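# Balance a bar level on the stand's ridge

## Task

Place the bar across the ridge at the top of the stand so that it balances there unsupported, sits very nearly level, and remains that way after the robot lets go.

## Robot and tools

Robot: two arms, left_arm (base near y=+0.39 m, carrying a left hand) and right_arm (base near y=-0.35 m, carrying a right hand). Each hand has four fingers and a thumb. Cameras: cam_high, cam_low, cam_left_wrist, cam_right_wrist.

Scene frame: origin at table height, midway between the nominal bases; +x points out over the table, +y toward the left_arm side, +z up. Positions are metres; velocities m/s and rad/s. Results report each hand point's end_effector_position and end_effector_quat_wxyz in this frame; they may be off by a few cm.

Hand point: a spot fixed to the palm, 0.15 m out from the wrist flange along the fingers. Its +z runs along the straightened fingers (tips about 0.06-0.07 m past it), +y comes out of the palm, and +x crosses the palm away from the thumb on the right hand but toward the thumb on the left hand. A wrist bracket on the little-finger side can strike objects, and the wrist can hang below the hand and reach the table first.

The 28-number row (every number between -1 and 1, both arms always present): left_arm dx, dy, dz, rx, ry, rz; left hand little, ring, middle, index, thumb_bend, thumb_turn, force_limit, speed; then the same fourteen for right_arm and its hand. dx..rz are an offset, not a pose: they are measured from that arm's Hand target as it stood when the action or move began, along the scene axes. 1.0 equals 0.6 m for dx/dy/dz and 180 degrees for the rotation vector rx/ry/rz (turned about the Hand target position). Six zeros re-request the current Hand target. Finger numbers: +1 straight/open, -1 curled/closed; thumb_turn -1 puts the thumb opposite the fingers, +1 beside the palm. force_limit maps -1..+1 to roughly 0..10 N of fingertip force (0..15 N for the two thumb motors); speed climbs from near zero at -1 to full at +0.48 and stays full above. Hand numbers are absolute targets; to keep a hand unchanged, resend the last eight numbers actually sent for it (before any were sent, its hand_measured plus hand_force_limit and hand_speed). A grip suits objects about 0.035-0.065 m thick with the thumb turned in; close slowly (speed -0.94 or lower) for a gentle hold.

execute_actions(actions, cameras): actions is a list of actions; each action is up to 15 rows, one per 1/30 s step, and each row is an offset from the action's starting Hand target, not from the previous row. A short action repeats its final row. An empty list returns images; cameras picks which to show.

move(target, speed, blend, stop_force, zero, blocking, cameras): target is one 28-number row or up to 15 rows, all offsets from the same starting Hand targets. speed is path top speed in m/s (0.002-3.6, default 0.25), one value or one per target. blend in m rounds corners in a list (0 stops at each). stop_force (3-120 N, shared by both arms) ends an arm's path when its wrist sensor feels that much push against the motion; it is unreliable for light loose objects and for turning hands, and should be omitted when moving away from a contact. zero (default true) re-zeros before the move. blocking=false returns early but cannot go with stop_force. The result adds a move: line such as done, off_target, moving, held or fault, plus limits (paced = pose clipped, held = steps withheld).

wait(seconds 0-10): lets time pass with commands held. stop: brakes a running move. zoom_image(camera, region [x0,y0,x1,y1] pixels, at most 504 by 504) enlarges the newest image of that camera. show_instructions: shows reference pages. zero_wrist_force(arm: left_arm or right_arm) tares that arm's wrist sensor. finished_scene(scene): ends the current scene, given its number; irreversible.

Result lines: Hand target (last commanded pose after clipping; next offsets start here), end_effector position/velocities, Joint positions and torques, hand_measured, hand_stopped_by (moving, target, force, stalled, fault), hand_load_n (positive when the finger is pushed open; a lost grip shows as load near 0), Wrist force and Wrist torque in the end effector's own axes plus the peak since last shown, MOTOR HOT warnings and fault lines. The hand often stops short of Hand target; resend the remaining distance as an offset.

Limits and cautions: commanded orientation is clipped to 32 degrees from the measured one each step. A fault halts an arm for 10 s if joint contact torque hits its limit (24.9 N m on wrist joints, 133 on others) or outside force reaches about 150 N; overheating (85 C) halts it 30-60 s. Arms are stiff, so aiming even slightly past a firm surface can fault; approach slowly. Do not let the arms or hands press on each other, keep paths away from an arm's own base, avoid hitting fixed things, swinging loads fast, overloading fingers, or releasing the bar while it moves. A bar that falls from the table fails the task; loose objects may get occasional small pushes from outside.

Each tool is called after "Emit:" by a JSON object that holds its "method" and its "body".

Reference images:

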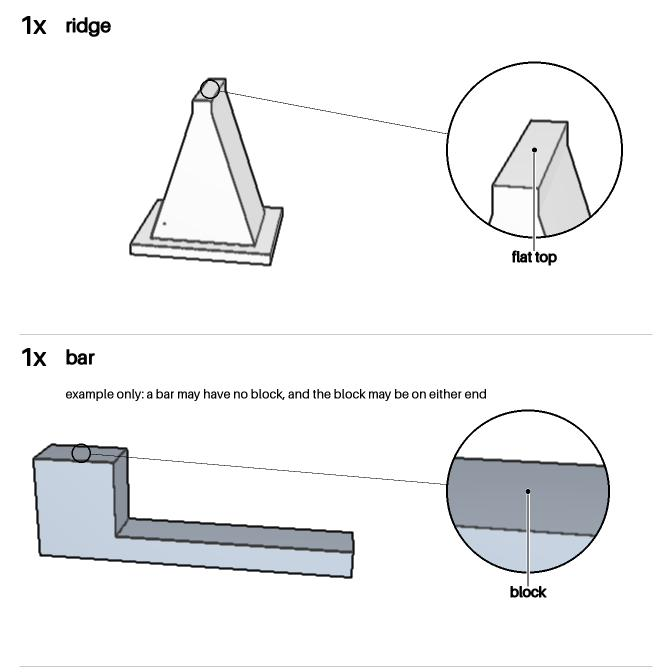

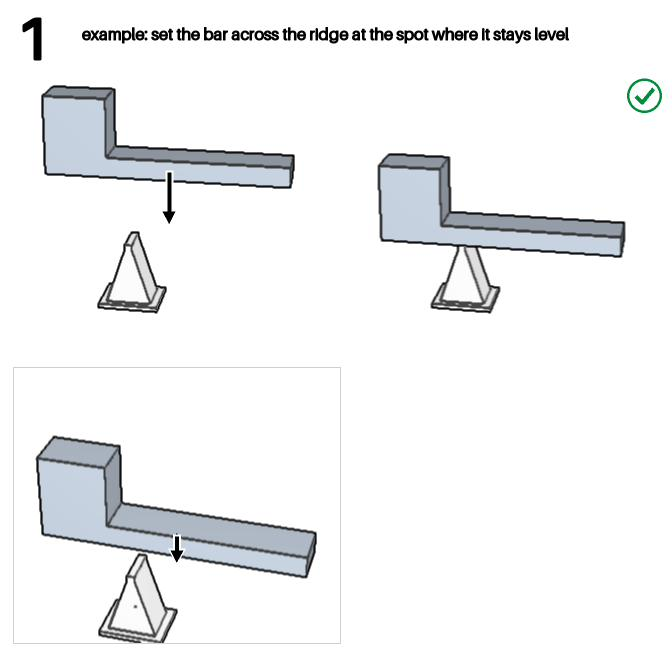

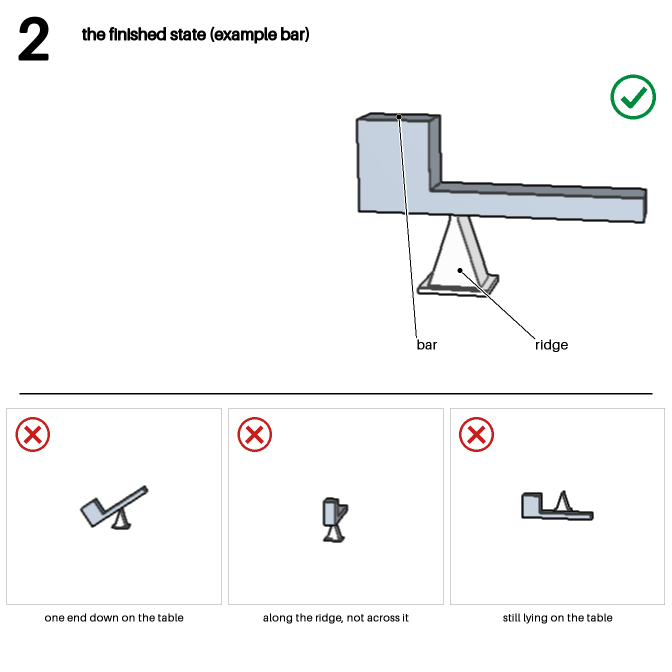

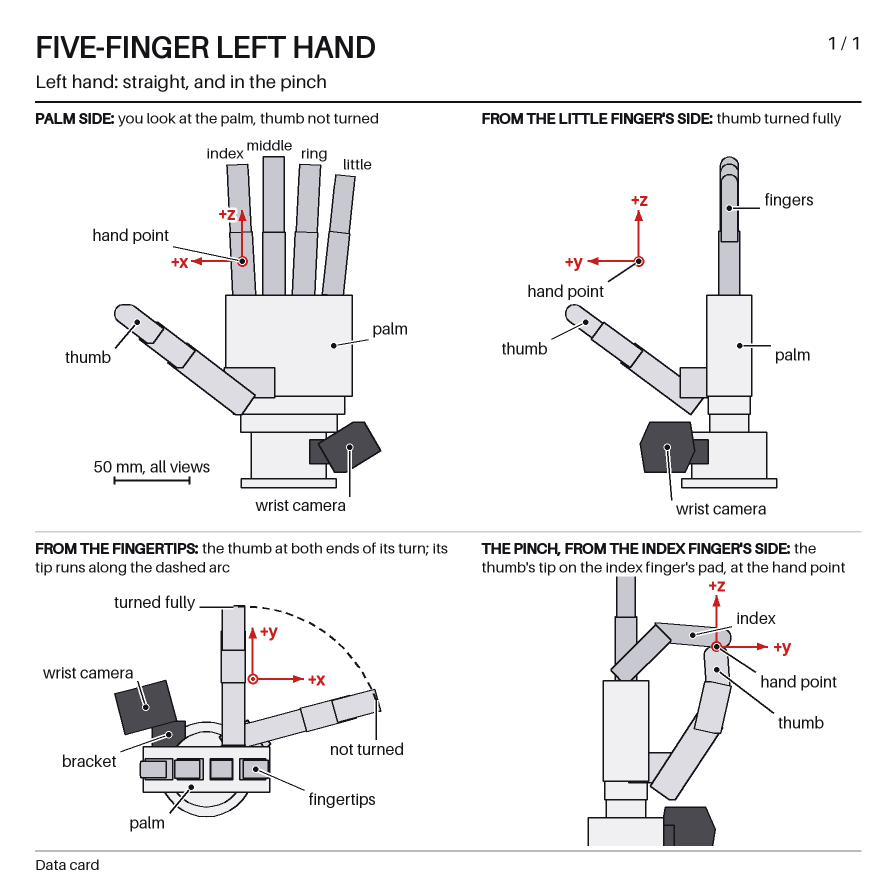

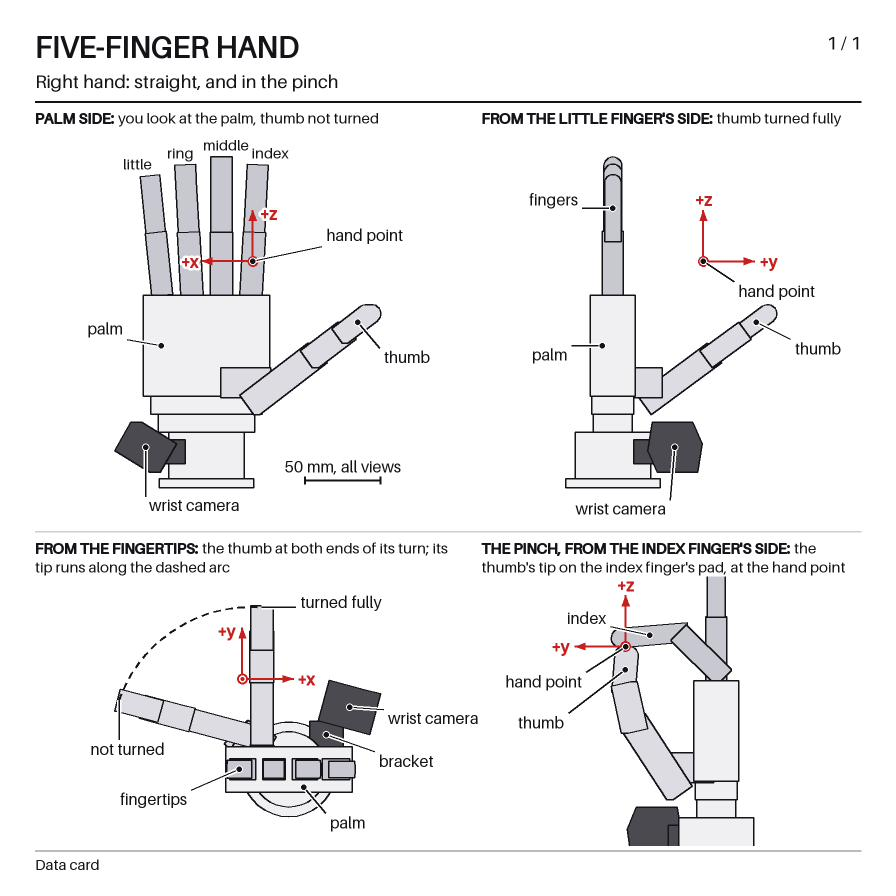

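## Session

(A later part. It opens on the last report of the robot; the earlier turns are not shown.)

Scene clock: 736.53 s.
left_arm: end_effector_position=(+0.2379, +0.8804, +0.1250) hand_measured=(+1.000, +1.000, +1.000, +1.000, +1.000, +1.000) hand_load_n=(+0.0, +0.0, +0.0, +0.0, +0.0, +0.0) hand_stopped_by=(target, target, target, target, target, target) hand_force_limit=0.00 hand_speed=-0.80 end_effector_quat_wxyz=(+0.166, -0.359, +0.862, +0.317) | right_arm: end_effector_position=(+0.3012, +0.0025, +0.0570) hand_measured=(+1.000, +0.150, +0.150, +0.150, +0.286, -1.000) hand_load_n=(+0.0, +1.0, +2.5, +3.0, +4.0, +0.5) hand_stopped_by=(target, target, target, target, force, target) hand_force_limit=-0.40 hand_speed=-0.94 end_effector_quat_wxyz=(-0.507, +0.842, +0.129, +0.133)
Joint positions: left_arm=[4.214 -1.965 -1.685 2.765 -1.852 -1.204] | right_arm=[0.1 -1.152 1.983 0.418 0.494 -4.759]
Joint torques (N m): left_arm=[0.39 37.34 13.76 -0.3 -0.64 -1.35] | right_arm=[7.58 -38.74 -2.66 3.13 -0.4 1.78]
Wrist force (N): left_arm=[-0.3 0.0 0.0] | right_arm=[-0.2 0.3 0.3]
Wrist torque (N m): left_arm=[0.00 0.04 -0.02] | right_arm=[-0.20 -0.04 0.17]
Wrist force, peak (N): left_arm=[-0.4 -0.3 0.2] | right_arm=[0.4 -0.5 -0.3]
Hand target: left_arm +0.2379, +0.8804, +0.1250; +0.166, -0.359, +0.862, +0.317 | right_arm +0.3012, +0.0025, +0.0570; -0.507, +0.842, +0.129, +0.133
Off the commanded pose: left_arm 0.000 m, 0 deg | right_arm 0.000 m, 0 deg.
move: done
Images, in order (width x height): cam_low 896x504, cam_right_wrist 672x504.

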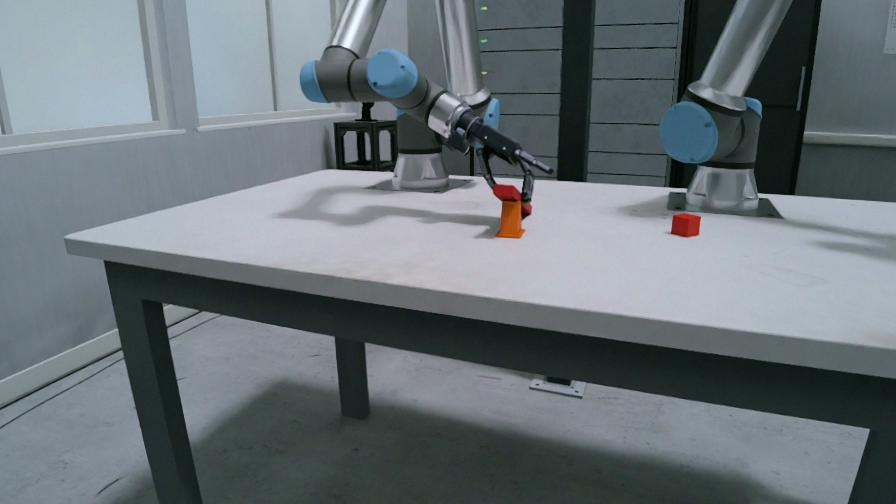

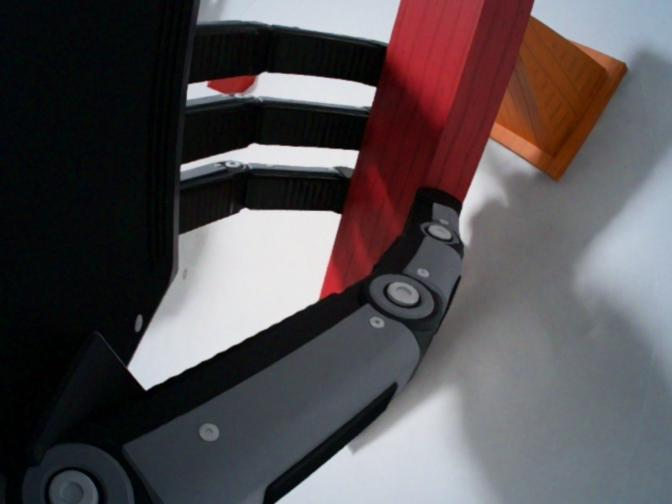

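Emit:
{"method": "move", "body": {"target": [[0,0,0,0,0,0,1,1,1,1,1,1,0,-0.8, 0,0,0.1,0,0,0,1,0.15,0.15,0.15,0.1,-1,-0.4,-0.94],[0,0,0,0,0,0,1,1,1,1,1,1,0,-0.8, 0.0913,0.0092,0.105,-0.0081,0.1152,0,1,0.15,0.15,0.15,0.1,-1,-0.4,-0.94]], "speed": 0.06, "blend": [0.02,0], "cameras": ["cam_low","cam_right_wrist","cam_high"]}}

Emit:
{"method": "zoom_image", "body": {"camera": "cam_low", "region": [460, 130, 560, 245]}}

Emit:
{"method": "zoom_image", "body": {"camera": "cam_high", "region": [420, 145, 480, 255]}}

Scene clock: 759.30 s.
left_arm: end_effector_position=(+0.2379, +0.8804, +0.1250) hand_measured=(+1.000, +1.000, +1.000, +1.000, +1.000, +1.000) hand_load_n=(+0.0, +0.0, +0.0, +0.0, +0.0, +0.0) hand_stopped_by=(target, target, target, target, target, target) hand_force_limit=0.00 hand_speed=-0.80 end_effector_quat_wxyz=(+0.166, -0.359, +0.862, +0.317) | right_arm: end_effector_position=(+0.3560, +0.0080, +0.1199) hand_measured=(+1.000, +0.150, +0.150, +0.150, +0.286, -1.000) hand_load_n=(+0.0, +1.0, +2.5, +3.0, +4.5, -0.5) hand_stopped_by=(target, target, target, target, force, target) hand_force_limit=-0.40 hand_speed=-0.94 end_effector_quat_wxyz=(-0.512, +0.858, +0.037, -0.022)
Joint positions: left_arm=[4.214 -1.965 -1.685 2.765 -1.852 -1.204] | right_arm=[0.105 -0.971 1.581 0.993 0.496 -4.749]
Joint torques (N m): left_arm=[0.77 37.68 13.33 -0.52 -0.46 -1.22] | right_arm=[8.83 -47.5 -5.81 0.65 0.71 -2.25]
Wrist force (N): left_arm=[-0.4 -0.1 0.0] | right_arm=[0.8 0.2 0.4]
Wrist torque (N m): left_arm=[-0.02 0.07 -0.03] | right_arm=[-0.23 -0.06 0.03]
Wrist force, peak (N): left_arm=[-0.5 -0.3 0.6] | right_arm=[-0.6 1.3 0.8]
Hand target: left_arm +0.2379, +0.8804, +0.1250; +0.166, -0.359, +0.862, +0.317 | right_arm +0.3560, +0.0080, +0.1200; -0.512, +0.858, +0.037, -0.022
Off the commanded pose: left_arm 0.000 m, 0 deg | right_arm 0.000 m, 0 deg.
move: done
Images, in order (width x height): cam_high 896x504, cam_low 896x504, cam_right_wrist 672x504.

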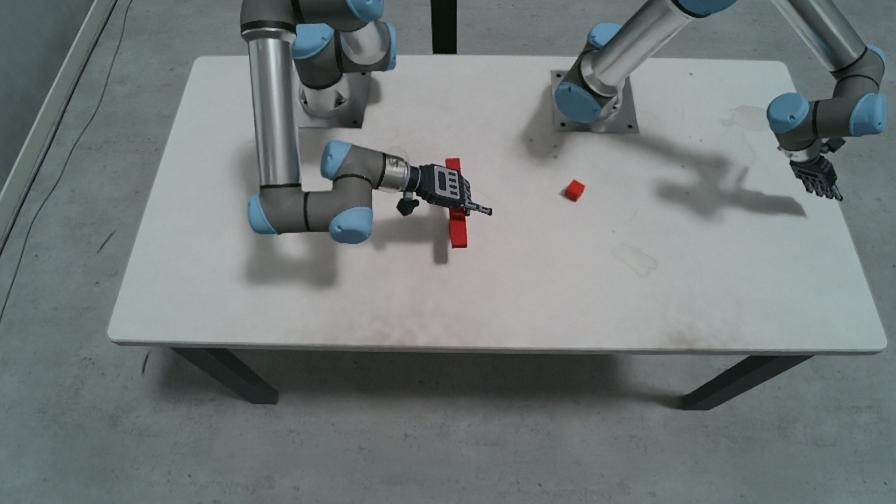

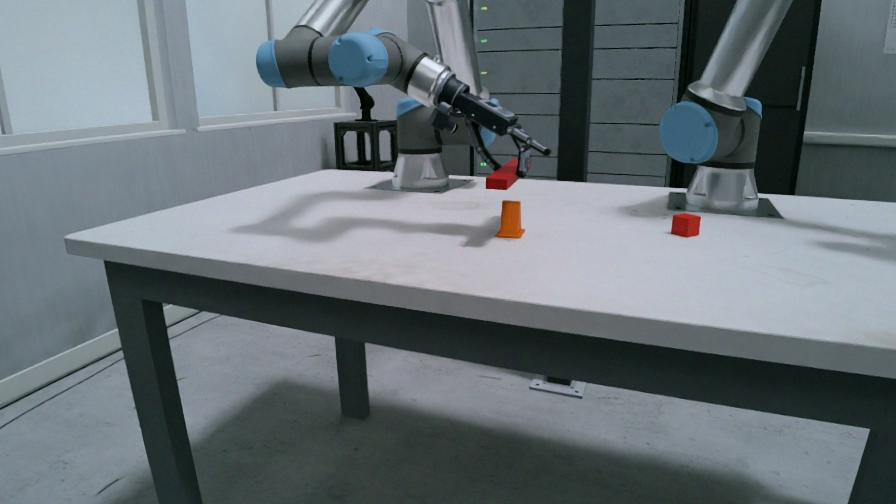

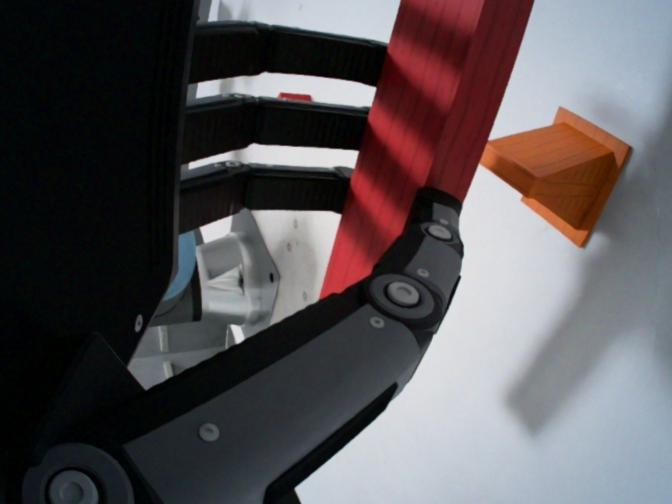

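Scaled by 4.383 from the camera's 896x504 image, which has a finer 1280x720 frame.

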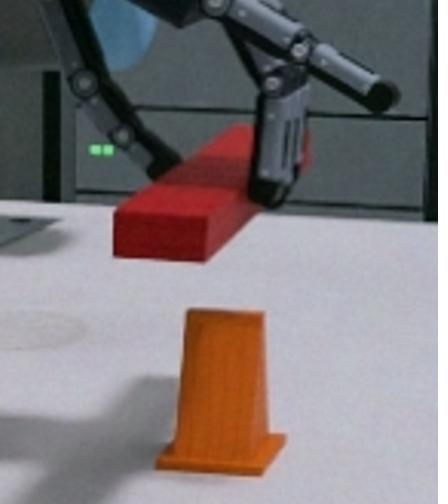

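Scaled by 4.582 from the camera's 896x504 image, which has a finer 1280x720 frame.

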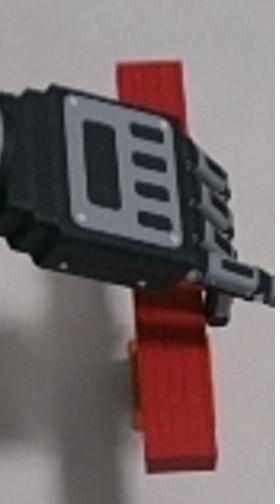

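Emit:
{"method": "move", "body": {"target": [[0,0,0,0,0,0,1,1,1,1,1,1,0,-0.8, 0.0117,0.0067,-0.05,0,0,0.0055,1,0.15,0.15,0.15,0.1,-1,-0.4,-0.94]], "speed": 0.06}}

Emit:
{"method": "move", "body": {"target": [0,0,0,0,0,0,1,1,1,1,1,1,0,-0.8, 0,0,-0.0267,0,0,0,1,0.15,0.15,0.15,0.1,-1,-0.4,-0.94], "speed": 0.008, "stop_force": 3, "cameras": ["cam_low","cam_high"]}}

Emit:
{"method": "zoom_image", "body": {"camera": "cam_low", "region": [460, 150, 560, 245]}}

Scene clock: 784.23 s.
left_arm: end_effector_position=(+0.2379, +0.8804, +0.1250) hand_measured=(+1.000, +1.000, +1.000, +1.000, +1.000, +1.000) hand_load_n=(+0.0, +0.0, +0.0, +0.0, +0.0, +0.0) hand_stopped_by=(target, target, target, target, target, target) hand_force_limit=0.00 hand_speed=-0.80 end_effector_quat_wxyz=(+0.166, -0.359, +0.862, +0.317) | right_arm: end_effector_position=(+0.3631, +0.0121, +0.0900) hand_measured=(+1.000, +0.150, +0.150, +0.150, +0.286, -1.000) hand_load_n=(+0.0, +1.0, +3.0, +2.5, +4.5, +0.0) hand_stopped_by=(target, target, target, target, force, target) hand_force_limit=-0.40 hand_speed=-0.94 end_effector_quat_wxyz=(-0.511, +0.858, +0.045, -0.027)
Joint positions: left_arm=[4.214 -1.965 -1.685 2.765 -1.852 -1.204] | right_arm=[0.114 -0.905 1.562 0.961 0.496 -4.767]
Joint torques (N m): left_arm=[-0.15 37.22 13.94 -0.38 -0.58 -1.18] | right_arm=[-3.79 -48.03 -5.22 4.11 0.4 1.8]
Wrist force (N): left_arm=[-0.3 0.1 0.4] | right_arm=[0.6 0.0 0.5]
Wrist torque (N m): left_arm=[-0.02 0.05 -0.02] | right_arm=[-0.26 -0.03 0.11]
Wrist force, peak (N): left_arm=[-0.3 -0.2 0.4] | right_arm=[0.9 0.8 0.8]
Hand target: left_arm +0.2379, +0.8804, +0.1250; +0.166, -0.359, +0.862, +0.317 | right_arm +0.3630, +0.0120, +0.0900; -0.511, +0.858, +0.045, -0.027
Off the commanded pose: left_arm 0.000 m, 0 deg | right_arm 0.000 m, 0 deg.
move: done

Scene clock: 786.47 s.
left_arm: end_effector_position=(+0.2379, +0.8804, +0.1250) hand_measured=(+1.000, +1.000, +1.000, +1.000, +1.000, +1.000) hand_load_n=(+0.0, +0.0, +0.0, +0.0, +0.0, +0.0) hand_stopped_by=(target, target, target, target, target, target) hand_force_limit=0.00 hand_speed=-0.80 end_effector_quat_wxyz=(+0.166, -0.359, +0.862, +0.317) | right_arm: end_effector_position=(+0.3630, +0.0120, +0.0812) hand_measured=(+1.000, +0.150, +0.150, +0.150, +0.286, -1.000) hand_load_n=(+0.0, +0.5, +2.5, +3.0, +4.5, +0.0) hand_stopped_by=(target, target, target, target, force, target) hand_force_limit=-0.40 hand_speed=-0.94 end_effector_quat_wxyz=(-0.511, +0.858, +0.045, -0.027)
Joint positions: left_arm=[4.214 -1.965 -1.685 2.765 -1.852 -1.204] | right_arm=[0.114 -0.892 1.567 0.944 0.496 -4.767]
Joint torques (N m): left_arm=[0.7 39.6 13.93 -0.29 -0.58 -1.3] | right_arm=[-7.08 -49.79 -23.17 4.22 -1.5 1.21]
Wrist force (N): left_arm=[-0.2 0.0 0.3] | right_arm=[0.7 0.2 0.4]
Wrist torque (N m): left_arm=[-0.02 0.03 -0.02] | right_arm=[-0.23 -0.04 0.07]
Wrist force, peak (N): left_arm=[-0.4 -0.4 0.2] | right_arm=[0.4 -4.9 -2.7]
Hand target: left_arm +0.2379, +0.8804, +0.1250; +0.166, -0.359, +0.862, +0.317 | right_arm +0.3630, +0.0120, +0.0812; -0.511, +0.858, +0.045, -0.027 (not the last commanded pose)
Off the commanded pose: left_arm 0.000 m, 0 deg | right_arm 0.007 m, 0 deg.
move: contact (right_arm)
Images, in order (width x height): cam_high 896x504, cam_low 896x504.

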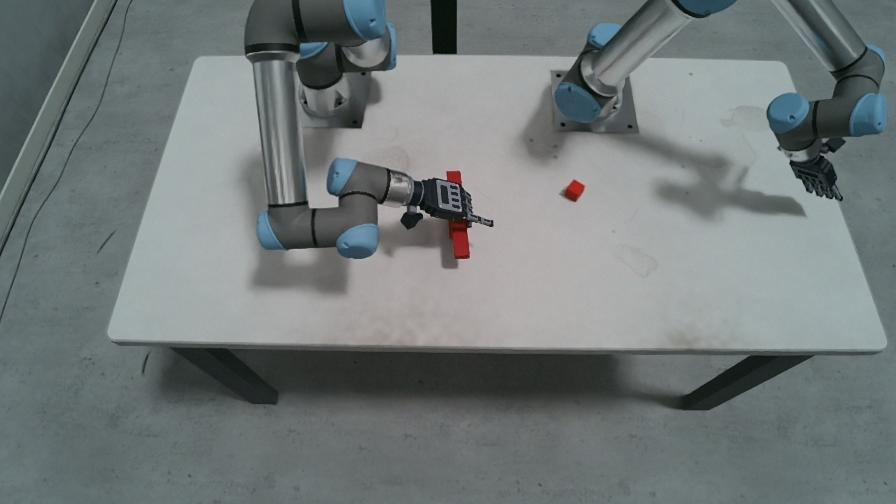

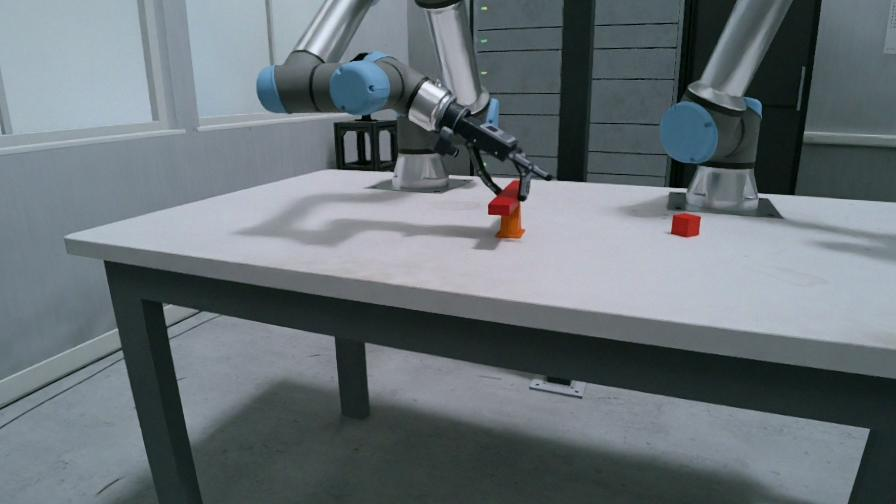

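Scaled by 5.040 from the camera's 896x504 image, which has a finer 1280x720 frame.

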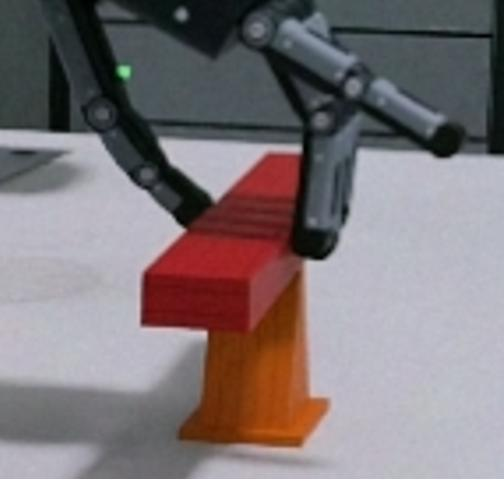

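Emit:
{"method": "move", "body": {"target": [0,0,0,0,0,0,1,1,1,1,1,1,0,-0.8, 0,0,-0.001,0,0,0,1,0.15,0.15,0.15,0.1,-1,-0.4,-0.94], "speed": 0.008}}

Emit:
{"method": "move", "body": {"target": [0,0,0,0,0,0,1,1,1,1,1,1,0,-0.8, 0,0,0,0,0,0,1,0.15,0.15,0.15,0.294,-1,-0.4,-0.94], "cameras": ["cam_low"]}}

Emit:
{"method": "zoom_image", "body": {"camera": "cam_low", "region": [460, 150, 560, 245]}}

Scene clock: 799.70 s.
left_arm: end_effector_position=(+0.2379, +0.8804, +0.1250) hand_measured=(+1.000, +1.000, +1.000, +1.000, +1.000, +1.000) hand_load_n=(+0.0, +0.0, +0.0, +0.0, +0.0, +0.0) hand_stopped_by=(target, target, target, target, target, target) hand_force_limit=0.00 hand_speed=-0.80 end_effector_quat_wxyz=(+0.166, -0.359, +0.862, +0.317) | right_arm: end_effector_position=(+0.3630, +0.0120, +0.0806) hand_measured=(+1.000, +0.150, +0.150, +0.150, +0.286, -1.000) hand_load_n=(+0.0, +1.0, +3.0, +3.0, +4.5, +0.0) hand_stopped_by=(target, target, target, target, force, target) hand_force_limit=-0.40 hand_speed=-0.94 end_effector_quat_wxyz=(-0.511, +0.858, +0.045, -0.027)
Joint positions: left_arm=[4.214 -1.965 -1.685 2.765 -1.852 -1.204] | right_arm=[0.114 -0.891 1.567 0.942 0.496 -4.767]
Joint torques (N m): left_arm=[0.99 38.85 12.68 -0.32 -0.33 -1.31] | right_arm=[-2.46 -25.49 -2.44 0.05 -1.51 -1.58]
Wrist force (N): left_arm=[-0.3 -0.2 0.0] | right_arm=[0.9 -6.5 -4.0]
Wrist torque (N m): left_arm=[-0.02 0.05 -0.02] | right_arm=[-0.24 0.05 -0.05]
Wrist force, peak (N): left_arm=[-0.4 0.1 0.4] | right_arm=[0.9 -6.6 -4.1]
Hand target: left_arm +0.2379, +0.8804, +0.1250; +0.166, -0.359, +0.862, +0.317 | right_arm +0.3630, +0.0120, +0.0806; -0.511, +0.858, +0.045, -0.027
Off the commanded pose: left_arm 0.000 m, 0 deg | right_arm 0.000 m, 0 deg.
move: done

Scene clock: 800.20 s.
left_arm: end_effector_position=(+0.2379, +0.8804, +0.1250) hand_measured=(+1.000, +1.000, +1.000, +1.000, +1.000, +1.000) hand_load_n=(+0.0, +0.0, +0.0, +0.0, +0.0, +0.0) hand_stopped_by=(target, target, target, target, target, target) hand_force_limit=0.00 hand_speed=-0.80 end_effector_quat_wxyz=(+0.166, -0.359, +0.862, +0.317) | right_arm: end_effector_position=(+0.3630, +0.0120, +0.0806) hand_measured=(+1.000, +0.150, +0.150, +0.150, +0.296, -1.000) hand_load_n=(+0.0, +0.5, +2.5, +1.5, +2.0, -0.5) hand_stopped_by=(target, target, target, target, target, target) hand_force_limit=-0.40 hand_speed=-0.94 end_effector_quat_wxyz=(-0.511, +0.858, +0.045, -0.027)
Joint positions: left_arm=[4.214 -1.965 -1.685 2.765 -1.852 -1.204] | right_arm=[0.114 -0.891 1.567 0.942 0.496 -4.767]
Joint torques (N m): left_arm=[0.34 38.37 13.62 -0.47 -0.85 -1.31] | right_arm=[-2.12 -26.88 -3.35 0.78 -1.54 -1.94]
Wrist force (N): left_arm=[-0.2 -0.2 0.2] | right_arm=[0.4 -5.4 -4.1]
Wrist torque (N m): left_arm=[-0.04 0.04 -0.01] | right_arm=[-0.28 0.06 -0.03]
Wrist force, peak (N): left_arm=[-0.4 -0.3 0.1] | right_arm=[0.9 -6.7 -3.8]
Hand target: left_arm +0.2379, +0.8804, +0.1250; +0.166, -0.359, +0.862, +0.317 | right_arm +0.3630, +0.0120, +0.0806; -0.511, +0.858, +0.045, -0.027
Off the commanded pose: left_arm 0.000 m, 0 deg | right_arm 0.000 m, 0 deg.
move: done
Images, in order (width x height): cam_low 896x504.

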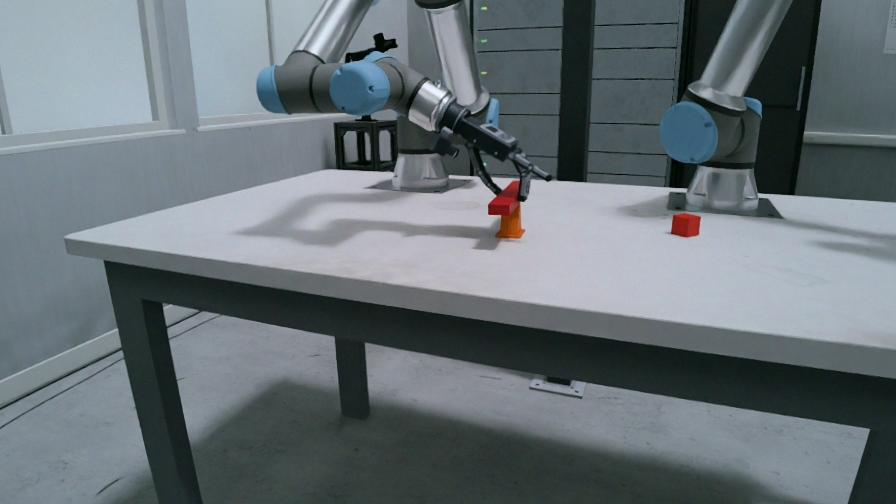

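Scaled by 5.040 from the camera's 896x504 image, which has a finer 1280x720 frame.

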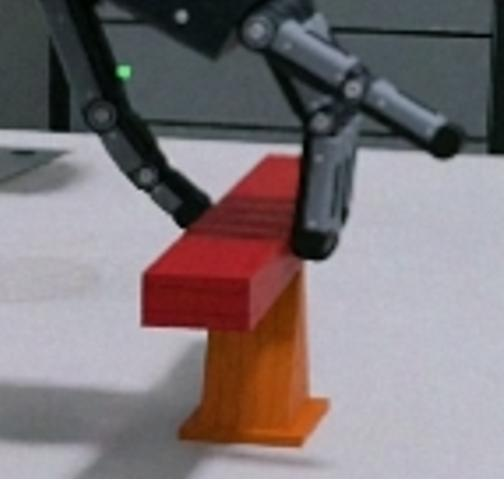

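Emit:
{"method": "move", "body": {"target": [0,0,0,0,0,0,1,1,1,1,1,1,0,-0.8, 0,0,0.0003,0,0,0,1,0.15,0.15,0.15,0.3,-1,-0.4,-0.94], "speed": 0.008, "cameras": ["cam_low"]}}

Emit:
{"method": "zoom_image", "body": {"camera": "cam_low", "region": [460, 150, 560, 245]}}

Emit:
{"method": "move", "body": {"target": [0,0,0,0,0,0,1,1,1,1,1,1,0,-0.8, 0,0,0,0,0,0,1,0.15,0.15,0.15,0.306,-1,-0.4,-0.94], "speed": 0.008, "cameras": ["cam_low"]}}

Emit:
{"method": "zoom_image", "body": {"camera": "cam_low", "region": [460, 150, 560, 245]}}

Scene clock: 811.10 s.
left_arm: end_effector_position=(+0.2379, +0.8804, +0.1250) hand_measured=(+1.000, +1.000, +1.000, +1.000, +1.000, +1.000) hand_load_n=(+0.0, +0.0, +0.0, +0.0, +0.0, +0.0) hand_stopped_by=(target, target, target, target, target, target) hand_force_limit=0.00 hand_speed=-0.80 end_effector_quat_wxyz=(+0.166, -0.359, +0.862, +0.317) | right_arm: end_effector_position=(+0.3629, +0.0120, +0.0807) hand_measured=(+1.000, +0.150, +0.150, +0.150, +0.300, -1.000) hand_load_n=(+0.0, +0.0, +2.0, +1.0, +1.0, -0.5) hand_stopped_by=(target, target, target, target, target, target) hand_force_limit=-0.40 hand_speed=-0.94 end_effector_quat_wxyz=(-0.511, +0.858, +0.045, -0.027)
Joint positions: left_arm=[4.214 -1.965 -1.685 2.765 -1.852 -1.204] | right_arm=[0.114 -0.892 1.567 0.943 0.496 -4.767]
Joint torques (N m): left_arm=[0.28 38.42 13.47 -0.24 -0.57 -1.25] | right_arm=[3.02 -48.55 -21.04 3.83 -1.5 -1.97]
Wrist force (N): left_arm=[-0.2 -0.2 0.2] | right_arm=[1.0 -2.5 -1.9]
Wrist torque (N m): left_arm=[-0.04 0.03 -0.01] | right_arm=[-0.30 0.00 0.02]
Wrist force, peak (N): left_arm=[-0.5 -0.2 0.4] | right_arm=[0.3 -5.6 -4.4]
Hand target: left_arm +0.2379, +0.8804, +0.1250; +0.166, -0.359, +0.862, +0.317 | right_arm +0.3630, +0.0120, +0.0808; -0.511, +0.858, +0.045, -0.027
Off the commanded pose: left_arm 0.000 m, 0 deg | right_arm 0.000 m, 0 deg.
move: done
Images, in order (width x height): cam_low 896x504.

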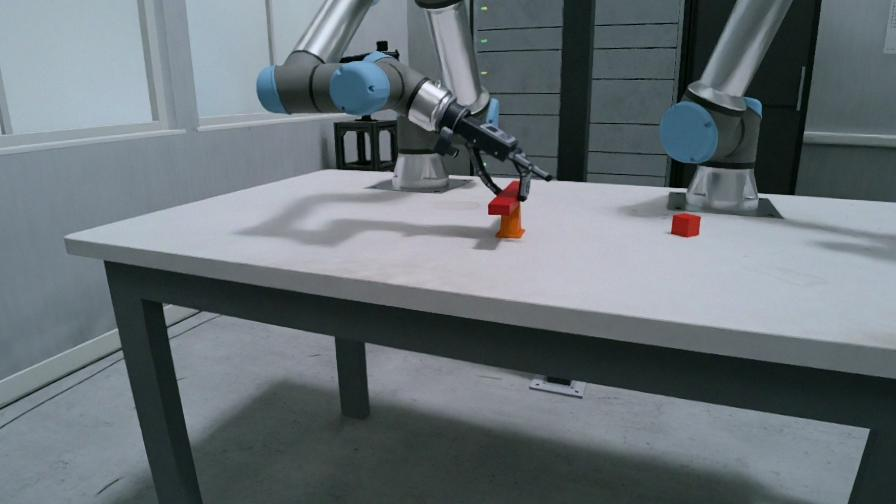

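Scaled by 5.040 from the camera's 896x504 image, which has a finer 1280x720 frame.

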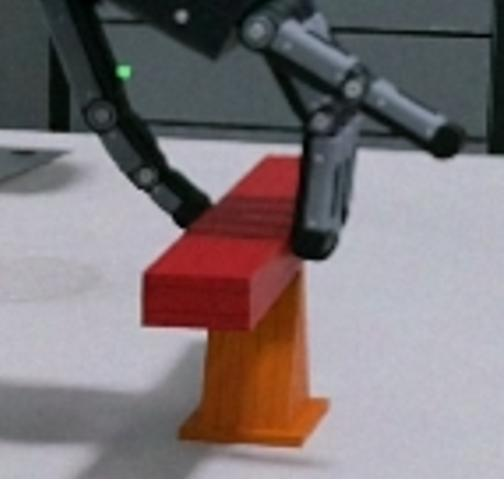

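Scene clock: 811.60 s.
left_arm: end_effector_position=(+0.2379, +0.8804, +0.1250) hand_measured=(+1.000, +1.000, +1.000, +1.000, +1.000, +1.000) hand_load_n=(+0.0, +0.0, +0.0, +0.0, +0.0, +0.0) hand_stopped_by=(target, target, target, target, target, target) hand_force_limit=0.00 hand_speed=-0.80 end_effector_quat_wxyz=(+0.166, -0.359, +0.862, +0.317) | right_arm: end_effector_position=(+0.3630, +0.0120, +0.0807) hand_measured=(+1.000, +0.150, +0.150, +0.150, +0.306, -1.000) hand_load_n=(+0.0, +0.0, +1.0, +0.5, +0.5, -0.5) hand_stopped_by=(target, target, target, target, target, target) hand_force_limit=-0.40 hand_speed=-0.94 end_effector_quat_wxyz=(-0.511, +0.858, +0.045, -0.027)
Joint positions: left_arm=[4.214 -1.965 -1.685 2.765 -1.852 -1.204] | right_arm=[0.114 -0.892 1.567 0.943 0.496 -4.767]
Joint torques (N m): left_arm=[0.35 38.68 13.31 -0.22 -0.64 -1.35] | right_arm=[3.76 -49.32 -22.89 3.87 -1.58 -2.04]
Wrist force (N): left_arm=[-0.5 -0.1 0.1] | right_arm=[0.4 -1.6 0.0]
Wrist torque (N m): left_arm=[-0.02 0.08 -0.03] | right_arm=[-0.26 -0.01 0.03]
Wrist force, peak (N): left_arm=[-0.5 -0.1 0.1] | right_arm=[0.8 -2.5 -1.7]
Hand target: left_arm +0.2379, +0.8804, +0.1250; +0.166, -0.359, +0.862, +0.317 | right_arm +0.3630, +0.0120, +0.0808; -0.511, +0.858, +0.045, -0.027
Off the commanded pose: left_arm 0.000 m, 0 deg | right_arm 0.000 m, 0 deg.
move: done
Images, in order (width x height): cam_low 896x504.

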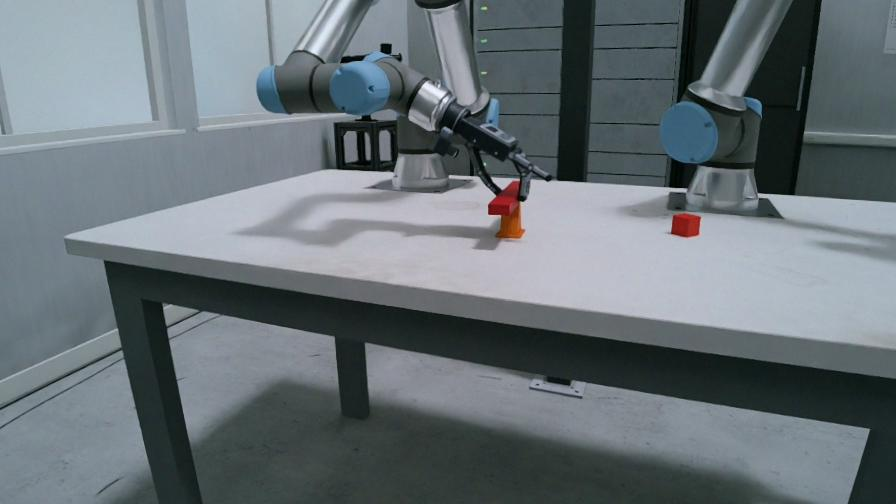

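Scaled by 5.040 from the camera's 896x504 image, which has a finer 1280x720 frame.

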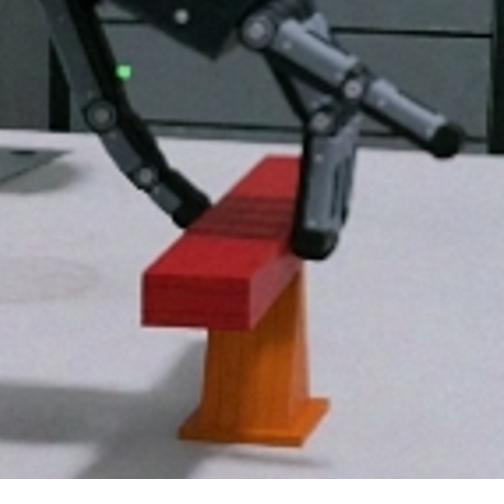

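Still steady. Loosen further.

Emit:
{"method": "move", "body": {"target": [0,0,0,0,0,0,1,1,1,1,1,1,0,-0.8, 0,0,0,0,0,0,1,0.15,0.15,0.15,0.316,-1,-0.4,-0.94], "speed": 0.008, "cameras": ["cam_low"]}}

Emit:
{"method": "wait", "body": {"seconds": 0.5, "cameras": ["cam_low"]}}

Emit:
{"method": "zoom_image", "body": {"camera": "cam_low", "region": [460, 150, 560, 245]}}

Scene clock: 818.63 s.
left_arm: end_effector_position=(+0.2379, +0.8804, +0.1250) hand_measured=(+1.000, +1.000, +1.000, +1.000, +1.000, +1.000) hand_load_n=(+0.0, +0.0, +0.0, +0.0, +0.0, +0.0) hand_stopped_by=(target, target, target, target, target, target) hand_force_limit=0.00 hand_speed=-0.80 end_effector_quat_wxyz=(+0.166, -0.359, +0.862, +0.317) | right_arm: end_effector_position=(+0.3630, +0.0120, +0.0808) hand_measured=(+1.000, +0.150, +0.150, +0.150, +0.316, -1.000) hand_load_n=(+0.0, +0.0, +0.0, +0.0, +0.0, +0.0) hand_stopped_by=(target, target, target, target, target, target) hand_force_limit=-0.40 hand_speed=-0.94 end_effector_quat_wxyz=(-0.511, +0.858, +0.045, -0.027)
Joint positions: left_arm=[4.214 -1.965 -1.685 2.765 -1.852 -1.204] | right_arm=[0.114 -0.892 1.567 0.943 0.496 -4.767]
Joint torques (N m): left_arm=[0.48 39.14 13.84 -0.23 -0.84 -1.16] | right_arm=[7.13 -49.25 -23.62 3.78 -1.41 -1.9]
Wrist force (N): left_arm=[-0.1 0.0 0.2] | right_arm=[0.4 -0.7 0.3]
Wrist torque (N m): left_arm=[-0.01 0.02 -0.01] | right_arm=[-0.25 0.00 0.04]
Wrist force, peak (N): left_arm=[-0.6 0.0 0.2] | right_arm=[0.7 -1.8 0.1]
Hand target: left_arm +0.2379, +0.8804, +0.1250; +0.166, -0.359, +0.862, +0.317 | right_arm +0.3630, +0.0120, +0.0808; -0.511, +0.858, +0.045, -0.027
Off the commanded pose: left_arm 0.000 m, 0 deg | right_arm 0.000 m, 0 deg.
move: done
Images, in order (width x height): cam_low 896x504.

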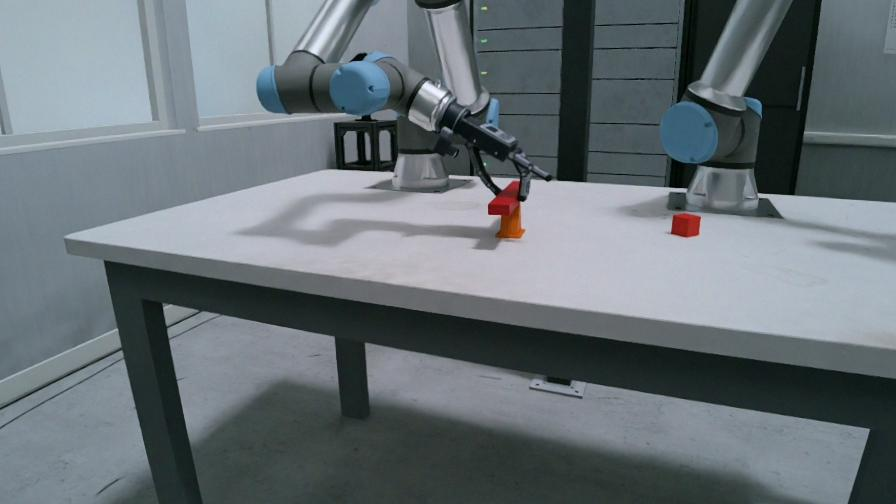

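Scene clock: 819.13 s.
left_arm: end_effector_position=(+0.2379, +0.8804, +0.1250) hand_measured=(+1.000, +1.000, +1.000, +1.000, +1.000, +1.000) hand_load_n=(+0.0, +0.0, +0.0, +0.0, +0.0, +0.0) hand_stopped_by=(target, target, target, target, target, target) hand_force_limit=0.00 hand_speed=-0.80 end_effector_quat_wxyz=(+0.166, -0.359, +0.862, +0.317) | right_arm: end_effector_position=(+0.3630, +0.0120, +0.0808) hand_measured=(+1.000, +0.150, +0.150, +0.150, +0.316, -1.000) hand_load_n=(+0.0, +0.5, +0.0, +0.0, +0.0, +0.0) hand_stopped_by=(target, target, target, target, target, target) hand_force_limit=-0.40 hand_speed=-0.94 end_effector_quat_wxyz=(-0.511, +0.858, +0.045, -0.027)
Joint positions: left_arm=[4.214 -1.965 -1.685 2.765 -1.852 -1.204] | right_arm=[0.114 -0.892 1.567 0.943 0.496 -4.767]
Joint torques (N m): left_arm=[0.97 38.01 13.45 -0.46 -0.65 -1.08] | right_arm=[7.05 -49.37 -22.64 3.91 -1.4 -1.97]
Wrist force (N): left_arm=[-0.3 0.0 0.1] | right_arm=[0.7 -0.7 0.2]
Wrist torque (N m): left_arm=[-0.01 0.05 -0.03] | right_arm=[-0.24 -0.03 0.05]
Wrist force, peak (N): left_arm=[-0.4 -0.2 0.4] | right_arm=[0.7 -0.8 0.2]
Hand target: left_arm +0.2379, +0.8804, +0.1250; +0.166, -0.359, +0.862, +0.317 | right_arm +0.3630, +0.0120, +0.0808; -0.511, +0.858, +0.045, -0.027
Off the commanded pose: left_arm 0.000 m, 0 deg | right_arm 0.000 m, 0 deg.
wait: 0.50 s; at rest by 0.17 s
Images, in order (width x height): cam_low 896x504.

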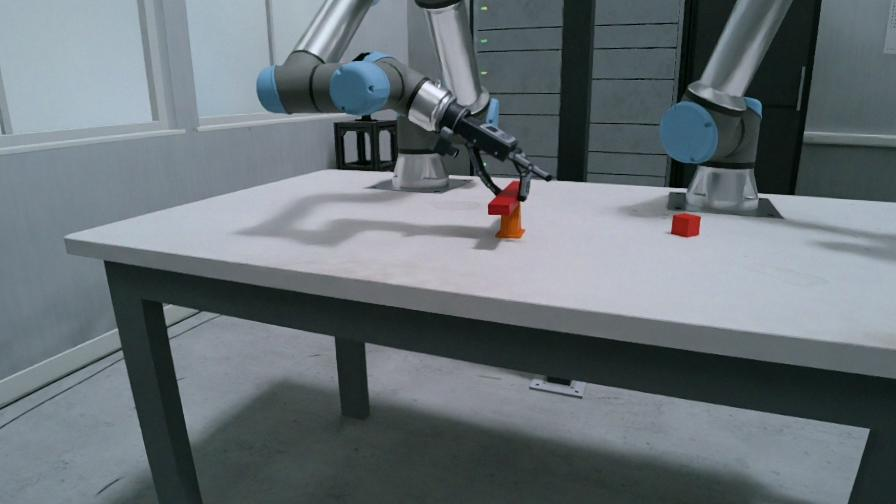

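Scaled by 5.040 from the camera's 896x504 image, which has a finer 1280x720 frame.

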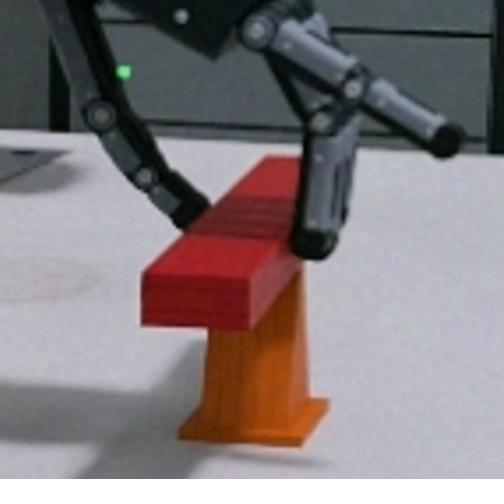

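Emit:
{"method": "move", "body": {"target": [[0,0,0,0,0,0,1,1,1,1,1,1,0,-0.8, 0,0,0,0,0,0,1,0.15,0.15,0.15,0.5,-1,-0.4,-0.8],[0,0,0,0,0,0,1,1,1,1,1,1,0,-0.8, 0,0.007,0,0,0,0,1,0.15,0.15,0.15,0.5,-1,-0.4,-0.8]], "speed": 0.03, "cameras": ["cam_low"]}}

Emit:
{"method": "zoom_image", "body": {"camera": "cam_low", "region": [460, 150, 560, 245]}}

Scene clock: 827.90 s.
left_arm: end_effector_position=(+0.2379, +0.8804, +0.1250) hand_measured=(+1.000, +1.000, +1.000, +1.000, +1.000, +1.000) hand_load_n=(+0.0, +0.0, +0.0, +0.0, +0.0, +0.0) hand_stopped_by=(target, target, target, target, target, target) hand_force_limit=0.00 hand_speed=-0.80 end_effector_quat_wxyz=(+0.166, -0.359, +0.862, +0.317) | right_arm: end_effector_position=(+0.3630, +0.0163, +0.0808) hand_measured=(+1.000, +0.150, +0.150, +0.150, +0.500, -1.000) hand_load_n=(+0.0, +0.0, +0.0, +0.0, +0.0, +0.0) hand_stopped_by=(target, target, target, target, target, target) hand_force_limit=-0.40 hand_speed=-0.80 end_effector_quat_wxyz=(-0.511, +0.858, +0.045, -0.027)
Joint positions: left_arm=[4.214 -1.965 -1.685 2.765 -1.852 -1.204] | right_arm=[0.123 -0.891 1.561 0.932 0.496 -4.748]
Joint torques (N m): left_arm=[0.82 38.87 12.77 -0.15 -0.63 -1.29] | right_arm=[-6.12 -28.92 -12.22 3.44 -3.43 -2.04]
Wrist force (N): left_arm=[-0.3 -0.2 0.2] | right_arm=[0.7 -0.8 -0.1]
Wrist torque (N m): left_arm=[-0.04 0.05 -0.01] | right_arm=[-0.24 -0.04 -0.07]
Wrist force, peak (N): left_arm=[-0.6 -0.1 0.2] | right_arm=[0.8 -1.0 0.1]
Hand target: left_arm +0.2379, +0.8804, +0.1250; +0.166, -0.359, +0.862, +0.317 | right_arm +0.3630, +0.0162, +0.0808; -0.511, +0.858, +0.045, -0.027
Off the commanded pose: left_arm 0.000 m, 0 deg | right_arm 0.000 m, 0 deg.
move: done
Images, in order (width x height): cam_low 896x504.

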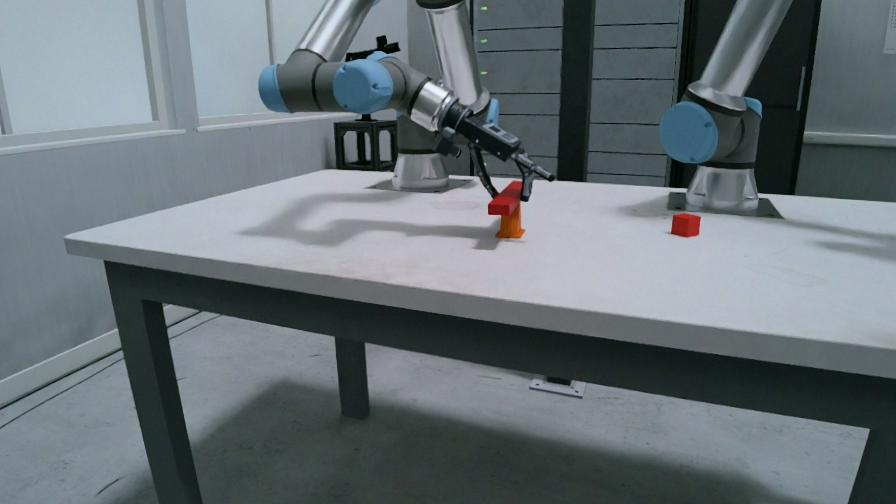

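Scaled by 5.040 from the camera's 896x504 image, which has a finer 1280x720 frame.

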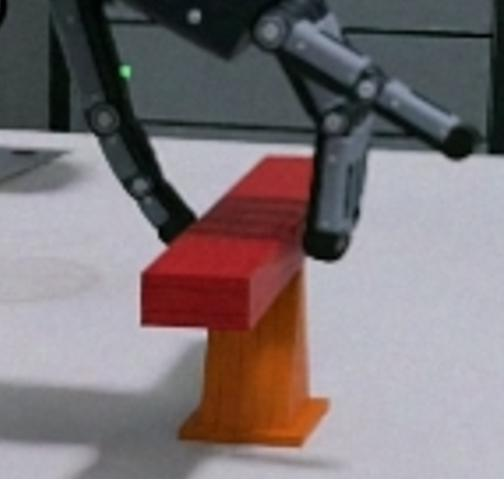

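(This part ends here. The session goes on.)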